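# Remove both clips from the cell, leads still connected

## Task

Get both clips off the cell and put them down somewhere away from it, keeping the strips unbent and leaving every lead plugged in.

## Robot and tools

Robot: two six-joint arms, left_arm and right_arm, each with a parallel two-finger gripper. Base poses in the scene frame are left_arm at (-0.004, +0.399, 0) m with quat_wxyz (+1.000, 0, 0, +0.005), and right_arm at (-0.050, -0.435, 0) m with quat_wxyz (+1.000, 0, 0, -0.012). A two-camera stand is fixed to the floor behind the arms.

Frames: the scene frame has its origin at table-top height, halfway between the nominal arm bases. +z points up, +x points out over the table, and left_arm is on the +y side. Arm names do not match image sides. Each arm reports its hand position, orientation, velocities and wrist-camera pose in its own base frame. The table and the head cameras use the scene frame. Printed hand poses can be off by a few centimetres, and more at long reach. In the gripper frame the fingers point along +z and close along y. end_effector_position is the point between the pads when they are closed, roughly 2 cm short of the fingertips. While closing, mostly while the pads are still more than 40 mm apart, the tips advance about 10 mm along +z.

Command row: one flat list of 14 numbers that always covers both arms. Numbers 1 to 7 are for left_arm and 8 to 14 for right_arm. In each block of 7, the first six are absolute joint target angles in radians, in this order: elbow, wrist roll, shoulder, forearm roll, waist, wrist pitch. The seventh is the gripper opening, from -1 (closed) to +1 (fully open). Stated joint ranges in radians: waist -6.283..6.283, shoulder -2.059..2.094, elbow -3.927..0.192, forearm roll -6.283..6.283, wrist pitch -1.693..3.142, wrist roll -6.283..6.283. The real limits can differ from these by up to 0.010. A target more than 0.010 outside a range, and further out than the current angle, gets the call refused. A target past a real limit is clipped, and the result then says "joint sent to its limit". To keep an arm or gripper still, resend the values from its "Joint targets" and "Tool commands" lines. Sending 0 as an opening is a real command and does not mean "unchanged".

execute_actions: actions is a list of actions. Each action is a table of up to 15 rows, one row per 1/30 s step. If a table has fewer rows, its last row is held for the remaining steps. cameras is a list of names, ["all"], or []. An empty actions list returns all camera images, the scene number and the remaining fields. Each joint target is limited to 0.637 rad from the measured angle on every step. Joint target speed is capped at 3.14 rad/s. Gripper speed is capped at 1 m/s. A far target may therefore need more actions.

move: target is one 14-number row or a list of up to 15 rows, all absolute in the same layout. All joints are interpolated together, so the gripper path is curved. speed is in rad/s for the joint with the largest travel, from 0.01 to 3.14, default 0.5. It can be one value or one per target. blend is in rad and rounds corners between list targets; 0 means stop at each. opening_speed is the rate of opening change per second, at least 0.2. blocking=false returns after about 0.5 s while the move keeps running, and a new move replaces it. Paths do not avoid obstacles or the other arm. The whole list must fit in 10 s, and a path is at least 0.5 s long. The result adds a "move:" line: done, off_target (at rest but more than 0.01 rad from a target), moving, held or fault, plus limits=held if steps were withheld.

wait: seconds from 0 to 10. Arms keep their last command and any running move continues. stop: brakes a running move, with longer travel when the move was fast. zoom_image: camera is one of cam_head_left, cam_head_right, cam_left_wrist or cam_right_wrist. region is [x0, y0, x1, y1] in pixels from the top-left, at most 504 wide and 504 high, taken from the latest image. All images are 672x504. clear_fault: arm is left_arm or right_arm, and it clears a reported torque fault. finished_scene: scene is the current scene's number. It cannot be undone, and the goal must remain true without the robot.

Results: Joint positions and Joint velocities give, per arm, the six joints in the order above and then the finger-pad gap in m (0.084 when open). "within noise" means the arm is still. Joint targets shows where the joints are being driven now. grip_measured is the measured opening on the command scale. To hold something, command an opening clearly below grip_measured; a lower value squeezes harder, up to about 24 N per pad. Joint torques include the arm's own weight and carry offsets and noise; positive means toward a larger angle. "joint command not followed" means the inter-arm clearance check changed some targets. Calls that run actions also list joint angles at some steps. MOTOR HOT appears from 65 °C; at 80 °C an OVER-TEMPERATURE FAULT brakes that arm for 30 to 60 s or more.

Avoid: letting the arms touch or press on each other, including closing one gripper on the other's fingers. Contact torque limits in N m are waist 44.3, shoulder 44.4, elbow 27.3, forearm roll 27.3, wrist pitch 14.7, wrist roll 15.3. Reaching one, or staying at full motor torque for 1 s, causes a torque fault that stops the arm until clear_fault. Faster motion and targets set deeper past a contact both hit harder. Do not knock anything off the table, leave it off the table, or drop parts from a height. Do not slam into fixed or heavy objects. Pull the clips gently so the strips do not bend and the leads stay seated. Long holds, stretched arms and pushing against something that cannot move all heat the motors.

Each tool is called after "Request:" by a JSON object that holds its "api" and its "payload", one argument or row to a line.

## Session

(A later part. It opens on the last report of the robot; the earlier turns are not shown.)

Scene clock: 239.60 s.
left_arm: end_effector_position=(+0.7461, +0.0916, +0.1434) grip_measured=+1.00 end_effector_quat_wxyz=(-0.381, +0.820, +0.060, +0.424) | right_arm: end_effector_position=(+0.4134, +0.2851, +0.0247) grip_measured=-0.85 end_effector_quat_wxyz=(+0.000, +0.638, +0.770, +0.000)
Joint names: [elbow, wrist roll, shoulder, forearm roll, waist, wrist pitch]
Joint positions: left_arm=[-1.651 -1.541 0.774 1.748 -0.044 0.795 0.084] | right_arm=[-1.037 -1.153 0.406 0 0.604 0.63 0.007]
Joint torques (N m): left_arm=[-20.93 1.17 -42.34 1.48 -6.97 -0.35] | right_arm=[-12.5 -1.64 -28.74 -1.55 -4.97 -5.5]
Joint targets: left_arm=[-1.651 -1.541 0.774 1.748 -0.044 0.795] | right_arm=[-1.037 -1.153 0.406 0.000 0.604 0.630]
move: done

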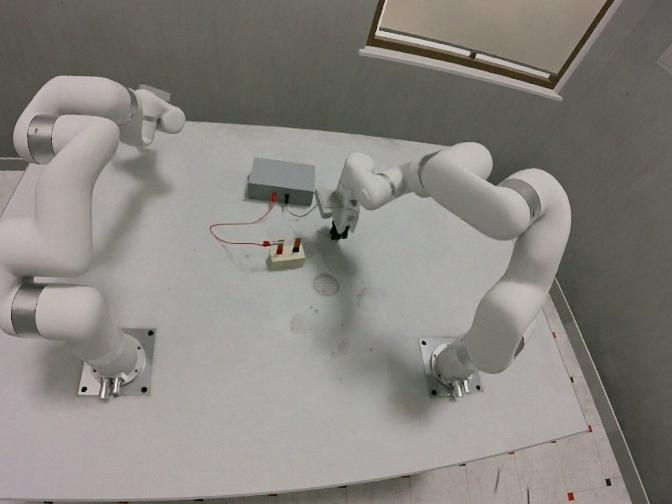

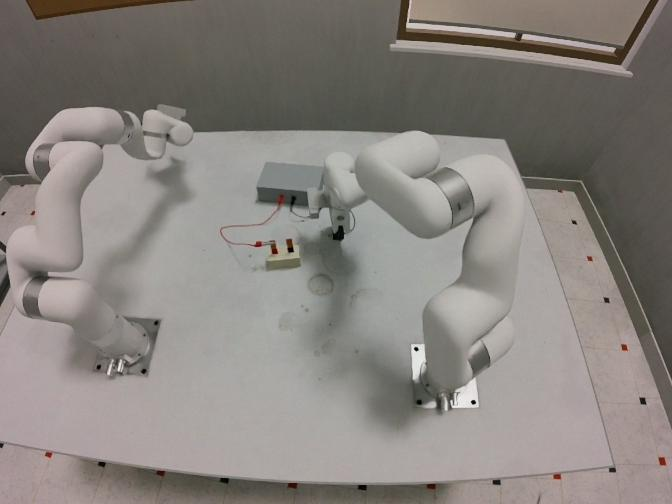

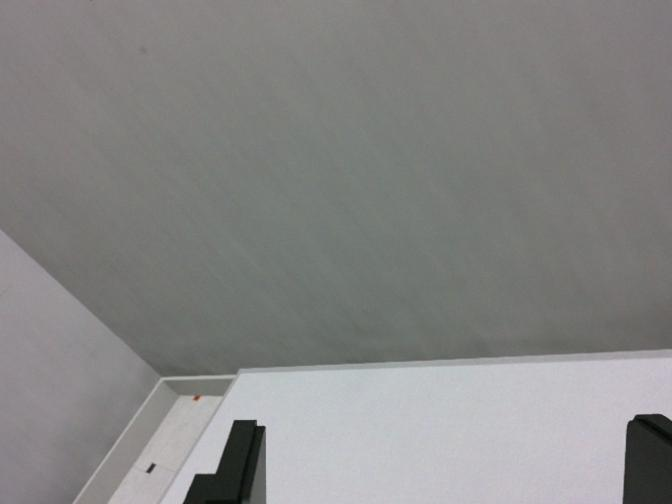

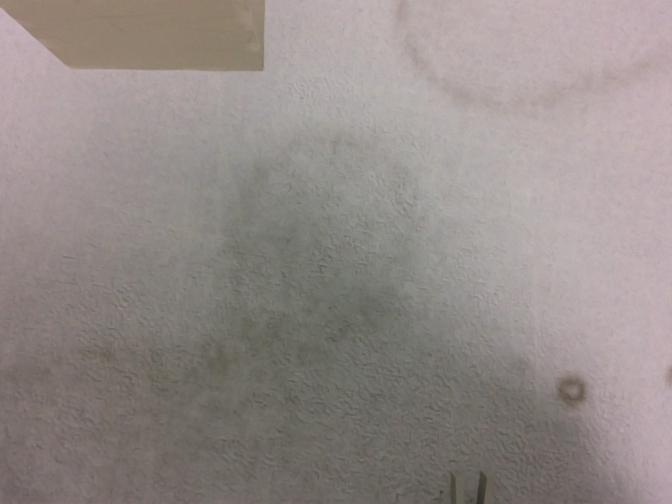

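Request:
{"api": "move", "payload": {
  "target": [
    [-1.651,-1.541,0.774,1.748,-0.044,0.795,1,-1.0369,-1.1532,0.4065,0,0.6038,0.6304,-0.5],
    [-1.651,-1.541,0.774,1.748,-0.044,0.795,1,-1.0369,-1.1532,0.4065,0,0.6038,0.6304,-0.1],
    [-1.651,-1.541,0.774,1.748,-0.044,0.795,1,-1.0468,-1.1532,0.3288,0,0.6038,0.7180,-0.1],
    [-1.651,-1.541,0.774,1.748,-0.044,0.795,1,-1.1405,-1.1532,0.1626,0,0.6038,0.9780,-0.1]
  ],
  "speed": [0.1,0.1,0.12,0.3],
  "blend": [0,0,0.02,0],
  "opening_speed": 0.3,
  "cameras": ["cam_right_wrist","cam_head_left"]
}}

Request:
{"api": "move", "payload": {
  "target": [
    [-1.651,-1.541,0.774,1.748,-0.044,0.795,1,-1.5615,-1.1532,0.173,0,0.6038,1.3883,-0.29],
    [-1.651,-1.541,0.774,1.748,-0.044,0.795,1,-1.5615,2.4076,0.173,0,1.023,1.3883,-0.29],
    [-1.651,-1.541,0.774,1.748,-0.044,0.795,1,-1.5257,2.4076,0.4372,0,1.023,1.0885,-0.29]
  ],
  "speed": [0.6,1.3,0.3],
  "cameras": ["cam_right_wrist"]
}}

Request:
{"api": "zoom_image", "payload": {
  "camera": "cam_right_wrist",
  "region": [330, 320, 510, 504]
}}

Scene clock: 269.27 s.
left_arm: end_effector_position=(+0.7461, +0.0916, +0.1434) grip_measured=+1.00 end_effector_quat_wxyz=(-0.381, +0.820, +0.060, +0.424) | right_arm: end_effector_position=(+0.4134, +0.2851, +0.1604) grip_measured=-0.11 end_effector_quat_wxyz=(+0.000, +0.638, +0.770, +0.000)
Joint names: [elbow, wrist roll, shoulder, forearm roll, waist, wrist pitch]
Joint positions: left_arm=[-1.651 -1.541 0.774 1.748 -0.044 0.795 0.084] | right_arm=[-1.14 -1.153 0.163 0 0.604 0.978 0.039]
Joint torques (N m): left_arm=[-20.99 1.08 -42.51 1.4 -6.84 -0.36] | right_arm=[-19.31 -1.46 -38.42 -1.09 -4.89 0.88]
Joint targets: left_arm=[-1.651 -1.541 0.774 1.748 -0.044 0.795] | right_arm=[-1.141 -1.153 0.163 0.000 0.604 0.978]
move: done
Images, in order (width x height): cam_head_left 672x504, cam_right_wrist 672x504.

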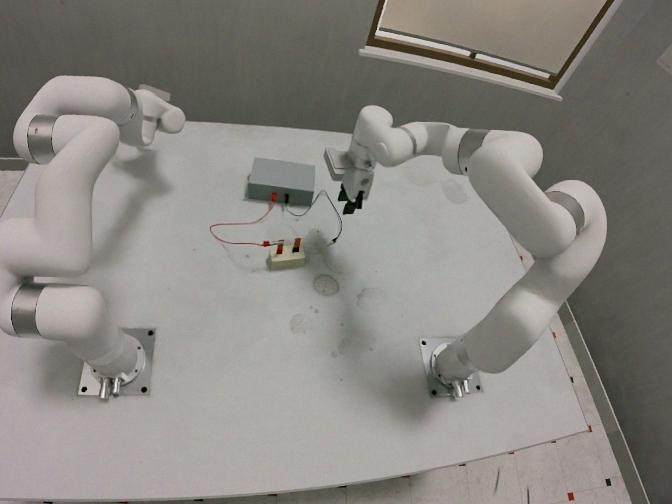

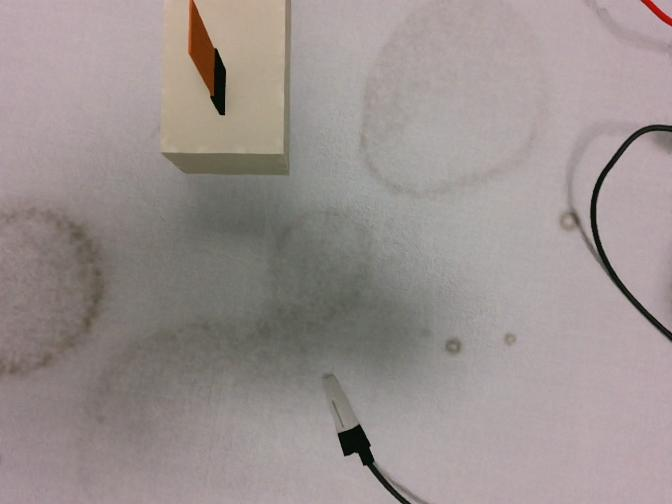

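Scene clock: 275.17 s.
left_arm: end_effector_position=(+0.7461, +0.0916, +0.1434) grip_measured=+1.00 end_effector_quat_wxyz=(-0.381, +0.820, +0.060, +0.424) | right_arm: end_effector_position=(+0.3043, +0.4988, +0.1605) grip_measured=-0.31 end_effector_quat_wxyz=(+0.000, +0.770, -0.638, +0.000)
Joint names: [elbow, wrist roll, shoulder, forearm roll, waist, wrist pitch]
Joint positions: left_arm=[-1.651 -1.541 0.774 1.748 -0.044 0.795 0.084] | right_arm=[-1.526 2.408 0.437 0 1.023 1.089 0.031]
Joint torques (N m): left_arm=[-20.96 1.17 -42.56 1.36 -6.82 -0.35] | right_arm=[-15.56 1.35 -33.38 -0.96 5.43 -5.41]
Joint targets: left_arm=[-1.651 -1.541 0.774 1.748 -0.044 0.795] | right_arm=[-1.526 2.408 0.437 0.000 1.023 1.089]
move: done
Images, in order (width x height): cam_right_wrist 672x504.

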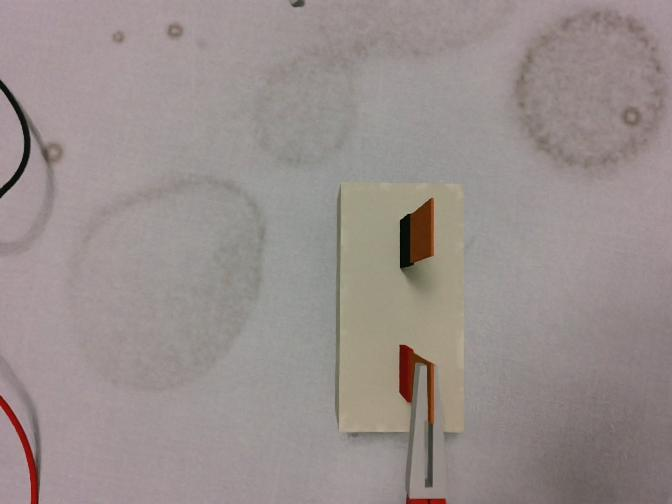

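Scaled by 2.739.

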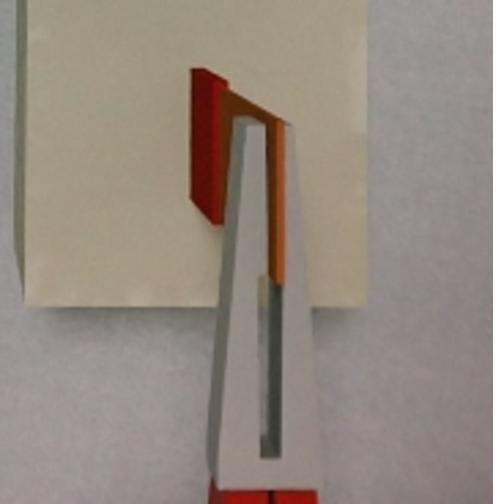

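Request:
{"api": "move", "payload": {
  "target": [
    [-1.651,-1.541,0.774,1.748,-0.044,0.795,1,-1.4856,2.4047,0.4698,0,1.0201,1.0159,-0.29],
    [-1.651,-1.541,0.774,1.748,-0.044,0.795,1,-1.4639,2.4047,0.4950,0,1.0201,0.9689,-0.29],
    [-1.651,-1.541,0.774,1.748,-0.044,0.795,1,-1.4639,2.4047,0.4950,0,1.0201,0.9689,-0.62]
  ],
  "speed": [0.15,0.12,0.1],
  "opening_speed": 0.3,
  "cameras": ["cam_right_wrist"]
}}

Request:
{"api": "zoom_image", "payload": {
  "camera": "cam_right_wrist",
  "region": [380, 340, 540, 504]
}}

Request:
{"api": "move", "payload": {
  "target": [-1.651,-1.541,0.774,1.748,-0.044,0.795,1,-1.4639,2.4047,0.4950,0,1.0201,0.9689,-0.72],
  "opening_speed": 0.2,
  "cameras": ["cam_right_wrist"]
}}

Request:
{"api": "zoom_image", "payload": {
  "camera": "cam_right_wrist",
  "region": [380, 340, 540, 504]
}}

Scene clock: 299.13 s.
left_arm: end_effector_position=(+0.7461, +0.0916, +0.1434) grip_measured=+1.00 end_effector_quat_wxyz=(-0.381, +0.820, +0.060, +0.424) | right_arm: end_effector_position=(+0.3058, +0.4980, +0.1104) grip_measured=-0.64 end_effector_quat_wxyz=(+0.000, +0.770, -0.638, +0.000)
Joint names: [elbow, wrist roll, shoulder, forearm roll, waist, wrist pitch]
Joint positions: left_arm=[-1.651 -1.541 0.774 1.748 -0.044 0.795 0.084] | right_arm=[-1.464 2.405 0.495 0 1.02 0.969 0.016]
Joint torques (N m): left_arm=[-21.01 1.15 -42.37 1.4 -6.39 -0.21] | right_arm=[-15.39 -1.53 -34.12 -0.49 -4.97 -5.47]
Joint targets: left_arm=[-1.651 -1.541 0.774 1.748 -0.044 0.795] | right_arm=[-1.464 2.405 0.495 0.000 1.020 0.969]
move: done
Images, in order (width x height): cam_right_wrist 672x504.

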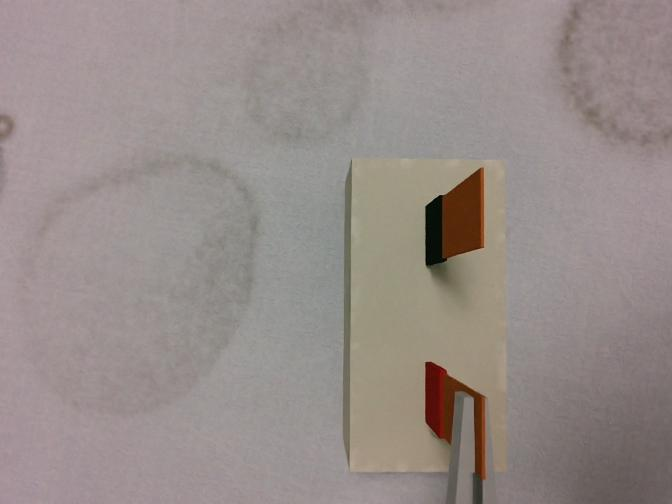

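Scaled by 3.073.

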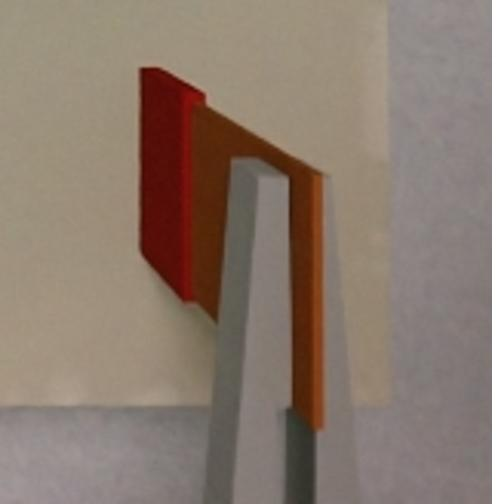

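Scene clock: 299.83 s.
left_arm: end_effector_position=(+0.7461, +0.0916, +0.1434) grip_measured=+1.00 end_effector_quat_wxyz=(-0.381, +0.820, +0.060, +0.424) | right_arm: end_effector_position=(+0.3058, +0.4980, +0.1104) grip_measured=-0.74 end_effector_quat_wxyz=(+0.000, +0.770, -0.638, +0.000)
Joint names: [elbow, wrist roll, shoulder, forearm roll, waist, wrist pitch]
Joint positions: left_arm=[-1.651 -1.541 0.774 1.748 -0.044 0.795 0.084] | right_arm=[-1.464 2.405 0.495 0 1.02 0.969 0.012]
Joint torques (N m): left_arm=[-21.21 1.14 -42.56 1.39 -6.45 -0.41] | right_arm=[-15.27 -1.55 -34.07 -0.48 -5.01 -5.42]
Joint targets: left_arm=[-1.651 -1.541 0.774 1.748 -0.044 0.795] | right_arm=[-1.464 2.405 0.495 0.000 1.020 0.969]
move: done
Images, in order (width x height): cam_right_wrist 672x504.

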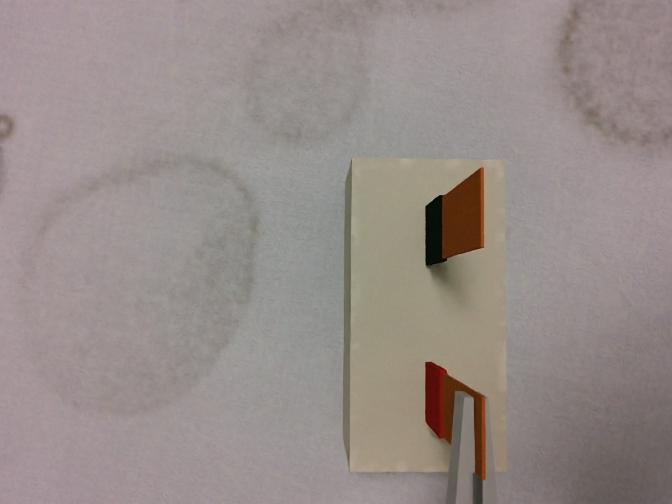

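Scaled by 3.073.

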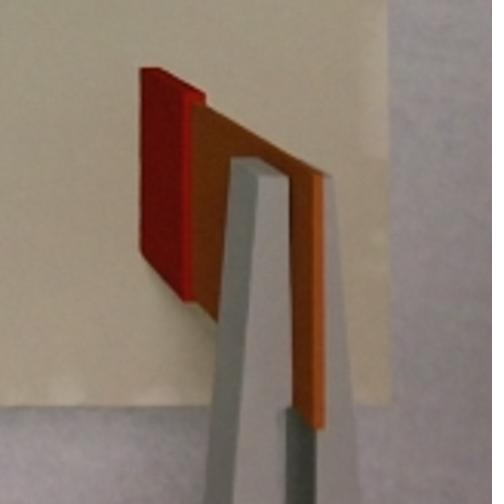

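Request:
{"api": "move", "payload": {
  "target": [-1.651,-1.541,0.774,1.748,-0.044,0.795,1,-1.4639,2.4047,0.4950,0,1.0201,0.9689,-0.78],
  "opening_speed": 0.2,
  "cameras": ["cam_right_wrist"]
}}

Request:
{"api": "zoom_image", "payload": {
  "camera": "cam_right_wrist",
  "region": [380, 340, 540, 504]
}}

Request:
{"api": "move", "payload": {
  "target": [-1.651,-1.541,0.774,1.748,-0.044,0.795,1,-1.4639,2.4047,0.4950,0,1.0201,0.9689,-0.92],
  "opening_speed": 0.2,
  "cameras": ["cam_right_wrist"]
}}

Request:
{"api": "zoom_image", "payload": {
  "camera": "cam_right_wrist",
  "region": [380, 340, 540, 504]
}}

Scene clock: 316.23 s.
left_arm: end_effector_position=(+0.7461, +0.0916, +0.1434) grip_measured=+1.00 end_effector_quat_wxyz=(-0.381, +0.820, +0.060, +0.424) | right_arm: end_effector_position=(+0.3058, +0.4980, +0.1104) grip_measured=-0.78 end_effector_quat_wxyz=(+0.000, +0.770, -0.638, +0.000)
Joint names: [elbow, wrist roll, shoulder, forearm roll, waist, wrist pitch]
Joint positions: left_arm=[-1.651 -1.541 0.774 1.748 -0.044 0.795 0.084] | right_arm=[-1.464 2.405 0.495 0 1.02 0.969 0.01]
Joint torques (N m): left_arm=[-21.18 0.96 -42.34 1.44 -6.42 -0.25] | right_arm=[-15.07 -1.5 -33.95 -0.25 -4.73 -4.12]
Joint targets: left_arm=[-1.651 -1.541 0.774 1.748 -0.044 0.795] | right_arm=[-1.464 2.405 0.495 0.000 1.020 0.969]
move: done
Images, in order (width x height): cam_right_wrist 672x504.

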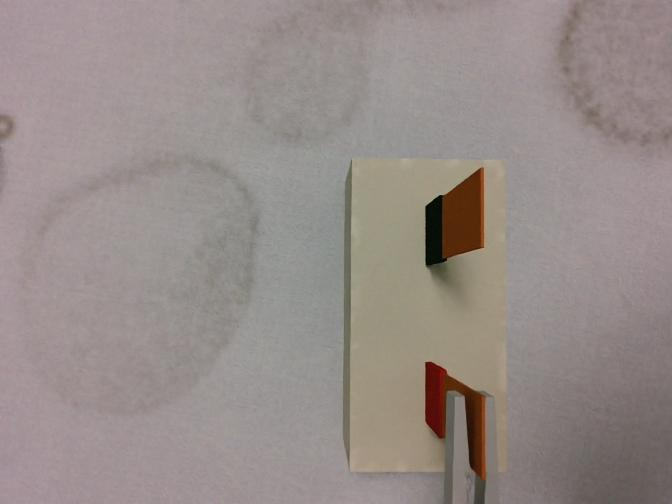

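Scaled by 3.073.

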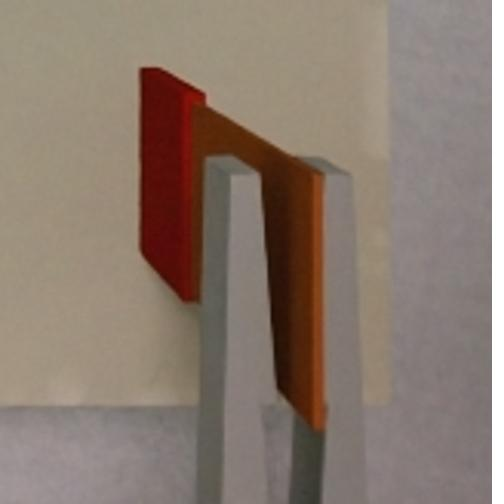

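Scene clock: 317.13 s.
left_arm: end_effector_position=(+0.7461, +0.0916, +0.1434) grip_measured=+1.00 end_effector_quat_wxyz=(-0.381, +0.820, +0.060, +0.424) | right_arm: end_effector_position=(+0.3058, +0.4980, +0.1104) grip_measured=-0.79 end_effector_quat_wxyz=(+0.000, +0.770, -0.638, +0.000)
Joint names: [elbow, wrist roll, shoulder, forearm roll, waist, wrist pitch]
Joint positions: left_arm=[-1.651 -1.541 0.774 1.748 -0.044 0.795 0.084] | right_arm=[-1.464 2.405 0.495 0 1.02 0.969 0.009]
Joint torques (N m): left_arm=[-21.12 1.17 -42.4 1.56 -6.45 -0.24] | right_arm=[-15.44 -1.52 -34.3 -0.21 -4.81 -3.79]
Joint targets: left_arm=[-1.651 -1.541 0.774 1.748 -0.044 0.795] | right_arm=[-1.464 2.405 0.495 0.000 1.020 0.969]
move: done
Images, in order (width x height): cam_right_wrist 672x504.

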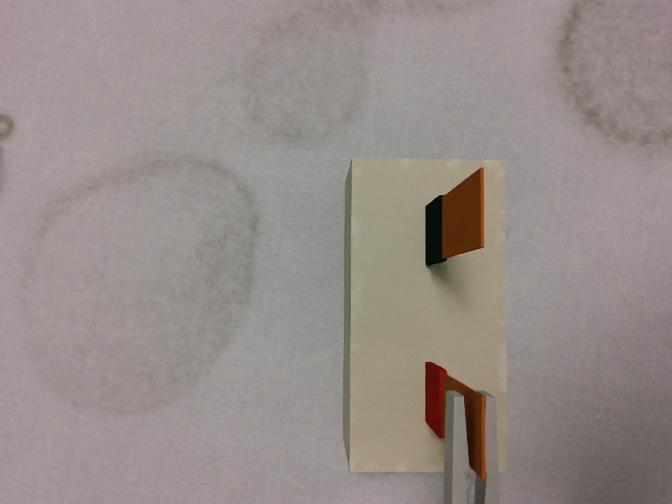

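Scaled by 3.073.

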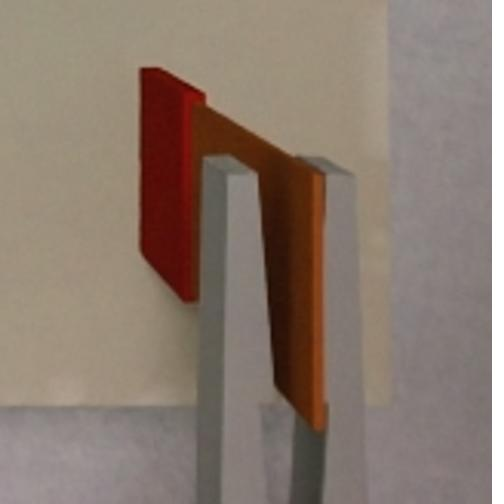

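Request:
{"api": "move", "payload": {
  "target": [
    [-1.651,-1.541,0.774,1.748,-0.044,0.795,1,-1.4742,2.4047,0.4820,0,1.0201,0.9922,-0.92],
    [-1.651,-1.541,0.774,1.748,-0.044,0.795,1,-1.4856,2.4047,0.4698,0,1.0201,1.0159,-0.92]
  ],
  "speed": 0.05,
  "blend": 0.005,
  "cameras": ["cam_right_wrist"]
}}

Request:
{"api": "move", "payload": {
  "target": [
    [-1.651,-1.541,0.774,1.748,-0.044,0.795,1,-1.5260,2.4047,0.4374,0,1.0201,1.0886,-0.92],
    [-1.651,-1.541,0.774,1.748,-0.044,0.795,1,-2.0648,2.4413,0.7755,0,1.0567,1.2893,-0.92],
    [-1.651,-1.541,0.774,1.748,-0.044,0.795,1,-1.9257,2.4413,0.8640,0,1.0567,1.0617,-0.92],
    [-1.651,-1.541,0.774,1.748,-0.044,0.795,1,-1.9126,2.4413,0.9178,0,1.0567,0.9948,-0.92]
  ],
  "speed": [0.15,0.3,0.2,0.06],
  "blend": [0.01,0.03,0.01,0],
  "cameras": ["all"]
}}

Scene clock: 337.67 s.
left_arm: end_effector_position=(+0.7461, +0.0916, +0.1434) grip_measured=+1.00 end_effector_quat_wxyz=(-0.381, +0.820, +0.060, +0.424) | right_arm: end_effector_position=(+0.3058, +0.4980, +0.1303) grip_measured=-0.79 end_effector_quat_wxyz=(+0.000, +0.770, -0.638, +0.000)
Joint names: [elbow, wrist roll, shoulder, forearm roll, waist, wrist pitch]
Joint positions: left_arm=[-1.651 -1.541 0.774 1.748 -0.044 0.795 0.084] | right_arm=[-1.486 2.405 0.47 0 1.02 1.016 0.009]
Joint torques (N m): left_arm=[-21.32 1.04 -42.38 1.57 -6.35 -0.23] | right_arm=[-19.58 -1.5 -46.27 0.01 -4.56 0.51]
Joint targets: left_arm=[-1.651 -1.541 0.774 1.748 -0.044 0.795] | right_arm=[-1.486 2.405 0.470 0.000 1.020 1.016]
move: done
Images, in order (width x height): cam_right_wrist 672x504.

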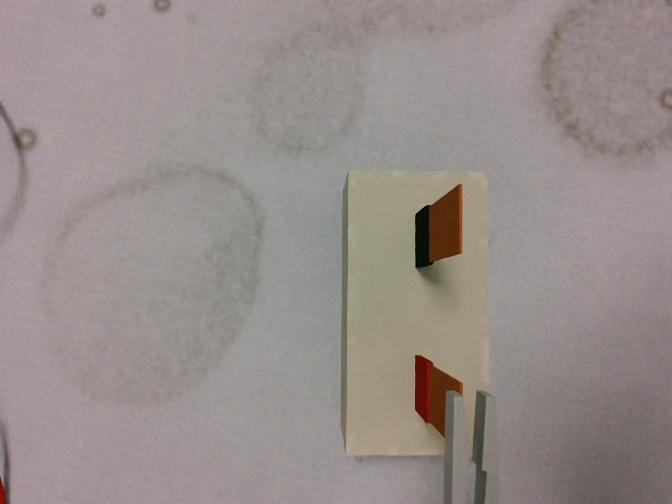

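Scene clock: 342.53 s.
left_arm: end_effector_position=(+0.7461, +0.0916, +0.1434) grip_measured=+1.00 end_effector_quat_wxyz=(-0.381, +0.820, +0.060, +0.424) | right_arm: end_effector_position=(+0.3265, +0.5781, +0.0244) grip_measured=-0.79 end_effector_quat_wxyz=(+0.000, +0.770, -0.638, +0.000)
Joint names: [elbow, wrist roll, shoulder, forearm roll, waist, wrist pitch]
Joint positions: left_arm=[-1.651 -1.541 0.774 1.748 -0.044 0.795 0.084] | right_arm=[-1.913 2.441 0.918 0 1.057 0.995 0.009]
Joint torques (N m): left_arm=[-21.3 1.1 -42.35 1.4 -5.73 -0.28] | right_arm=[-15.31 1.26 -41.96 0.29 5.5 -5.67]
Joint targets: left_arm=[-1.651 -1.541 0.774 1.748 -0.044 0.795] | right_arm=[-1.913 2.441 0.918 0.000 1.057 0.995]
move: done

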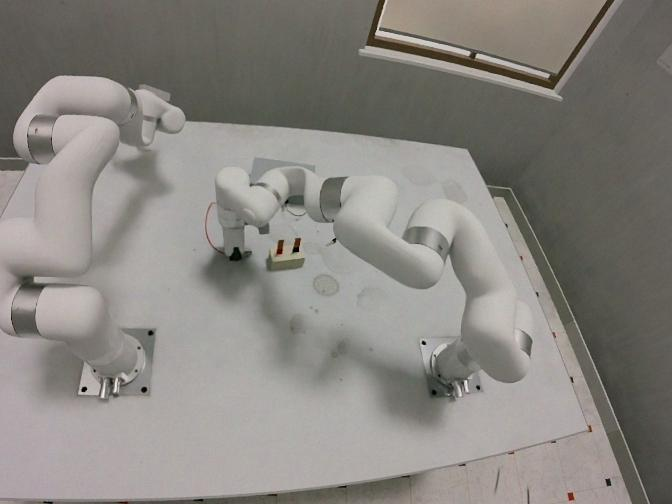

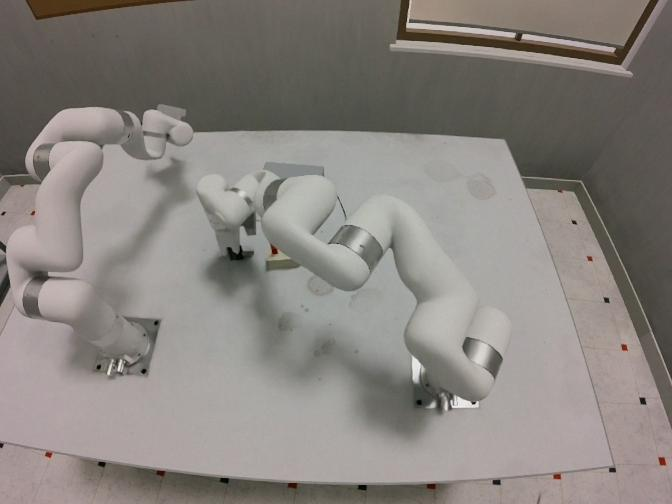

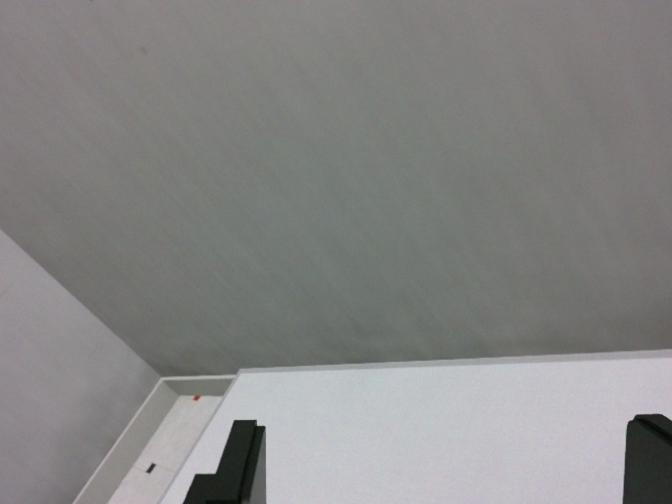

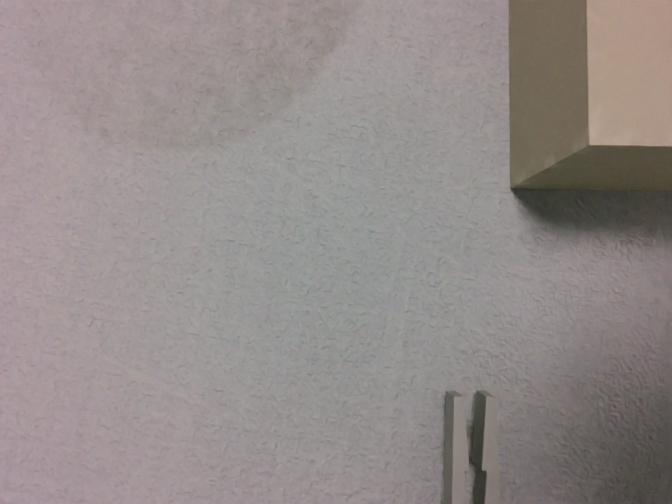

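Request:
{"api": "move", "payload": {
  "target": [
    [-1.651,-1.541,0.774,1.748,-0.044,0.795,1,-1.9126,2.4413,0.9178,0,1.0567,0.9948,-0.5],
    [-1.651,-1.541,0.774,1.748,-0.044,0.795,1,-1.9126,2.4413,0.9178,0,1.0567,0.9948,-0.15],
    [-1.651,-1.541,0.774,1.748,-0.044,0.795,1,-1.9257,2.4413,0.8640,0,1.0567,1.0617,-0.15],
    [-1.651,-1.541,0.774,1.748,-0.044,0.795,1,-2.0648,2.4413,0.7755,0,1.0567,1.2893,-0.15],
    [-1.651,-1.541,0.774,1.748,-0.044,0.795,1,-1.5615,2.2755,0.173,0,1.0169,1.3883,-0.15]
  ],
  "speed": [0.1,0.1,0.12,0.3,0.7],
  "blend": [0,0,0.02,0.03,0],
  "opening_speed": 0.3,
  "cameras": ["all"]
}}

Request:
{"api": "zoom_image", "payload": {
  "camera": "cam_head_left",
  "region": [200, 180, 360, 290]
}}

Scene clock: 363.37 s.
left_arm: end_effector_position=(+0.7461, +0.0916, +0.1434) grip_measured=+1.00 end_effector_quat_wxyz=(-0.381, +0.820, +0.060, +0.424) | right_arm: end_effector_position=(+0.2780, +0.4496, +0.3007) grip_measured=-0.16 end_effector_quat_wxyz=(+0.000, +0.808, -0.589, +0.000)
Joint names: [elbow, wrist roll, shoulder, forearm roll, waist, wrist pitch]
Joint positions: left_arm=[-1.651 -1.541 0.774 1.748 -0.044 0.795 0.084] | right_arm=[-1.562 2.276 0.173 0 1.017 1.388 0.037]
Joint torques (N m): left_arm=[-21.43 1.05 -42.17 1.35 -5.96 -0.35] | right_arm=[-16.04 -1.52 -39.57 0.91 -5.01 0.77]
Joint targets: left_arm=[-1.651 -1.541 0.774 1.748 -0.044 0.795] | right_arm=[-1.562 2.276 0.173 0.000 1.017 1.388]
move: done

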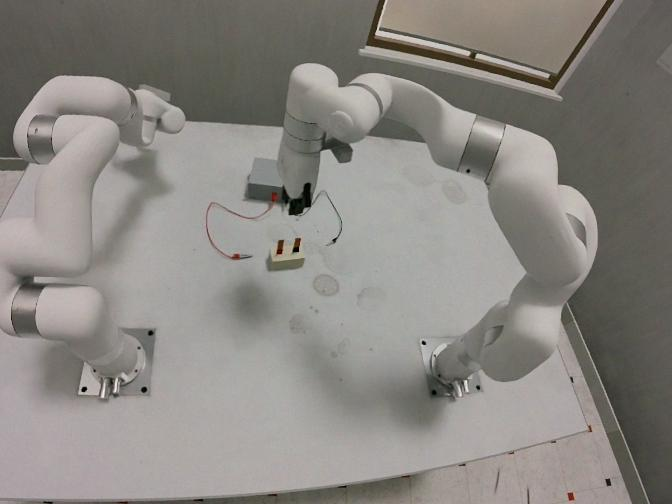

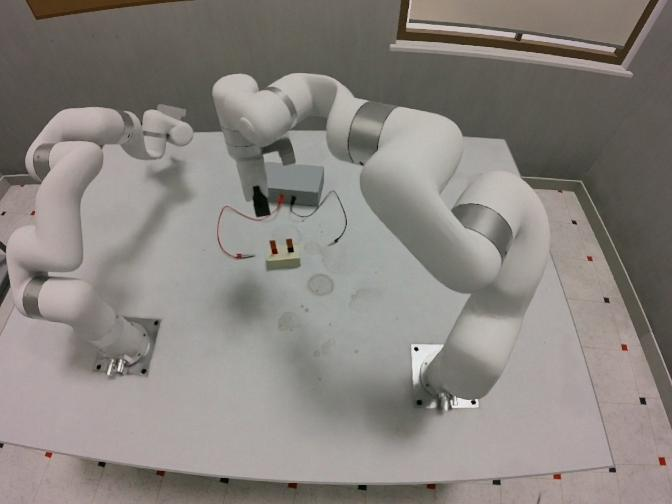

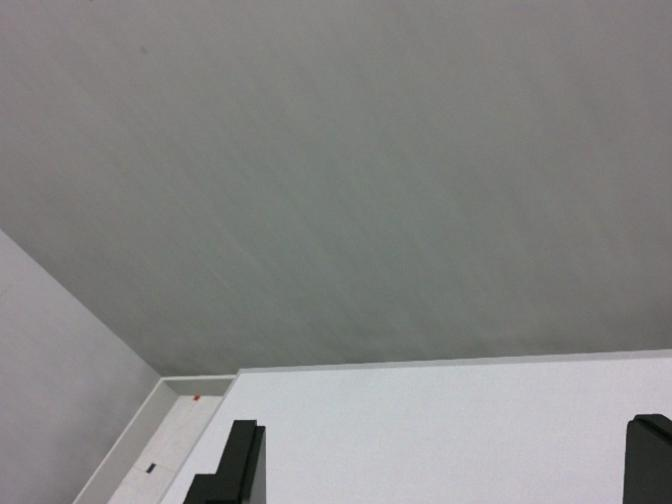

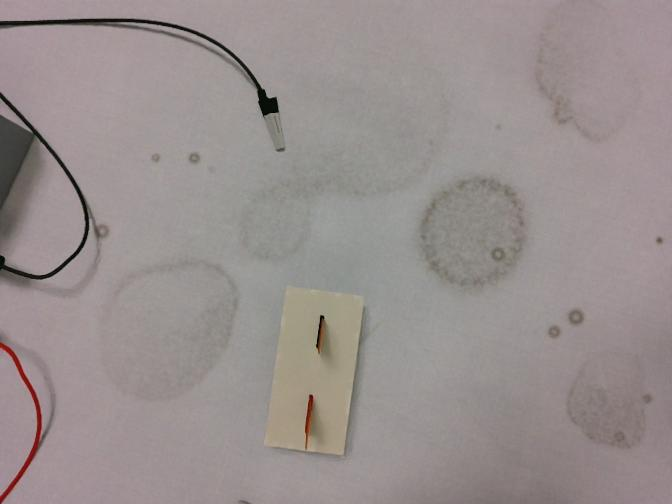

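Scaled by 3.150.

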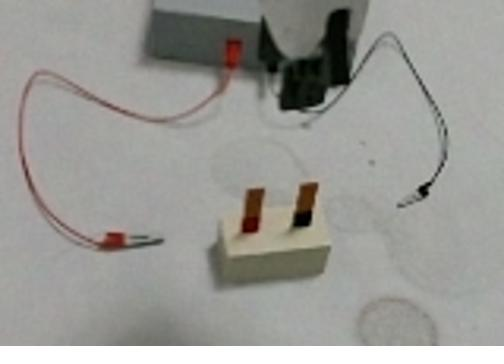

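Request:
{"api": "finished_scene", "payload": {
  "scene": 2
}}

The scene is finished: the task was done.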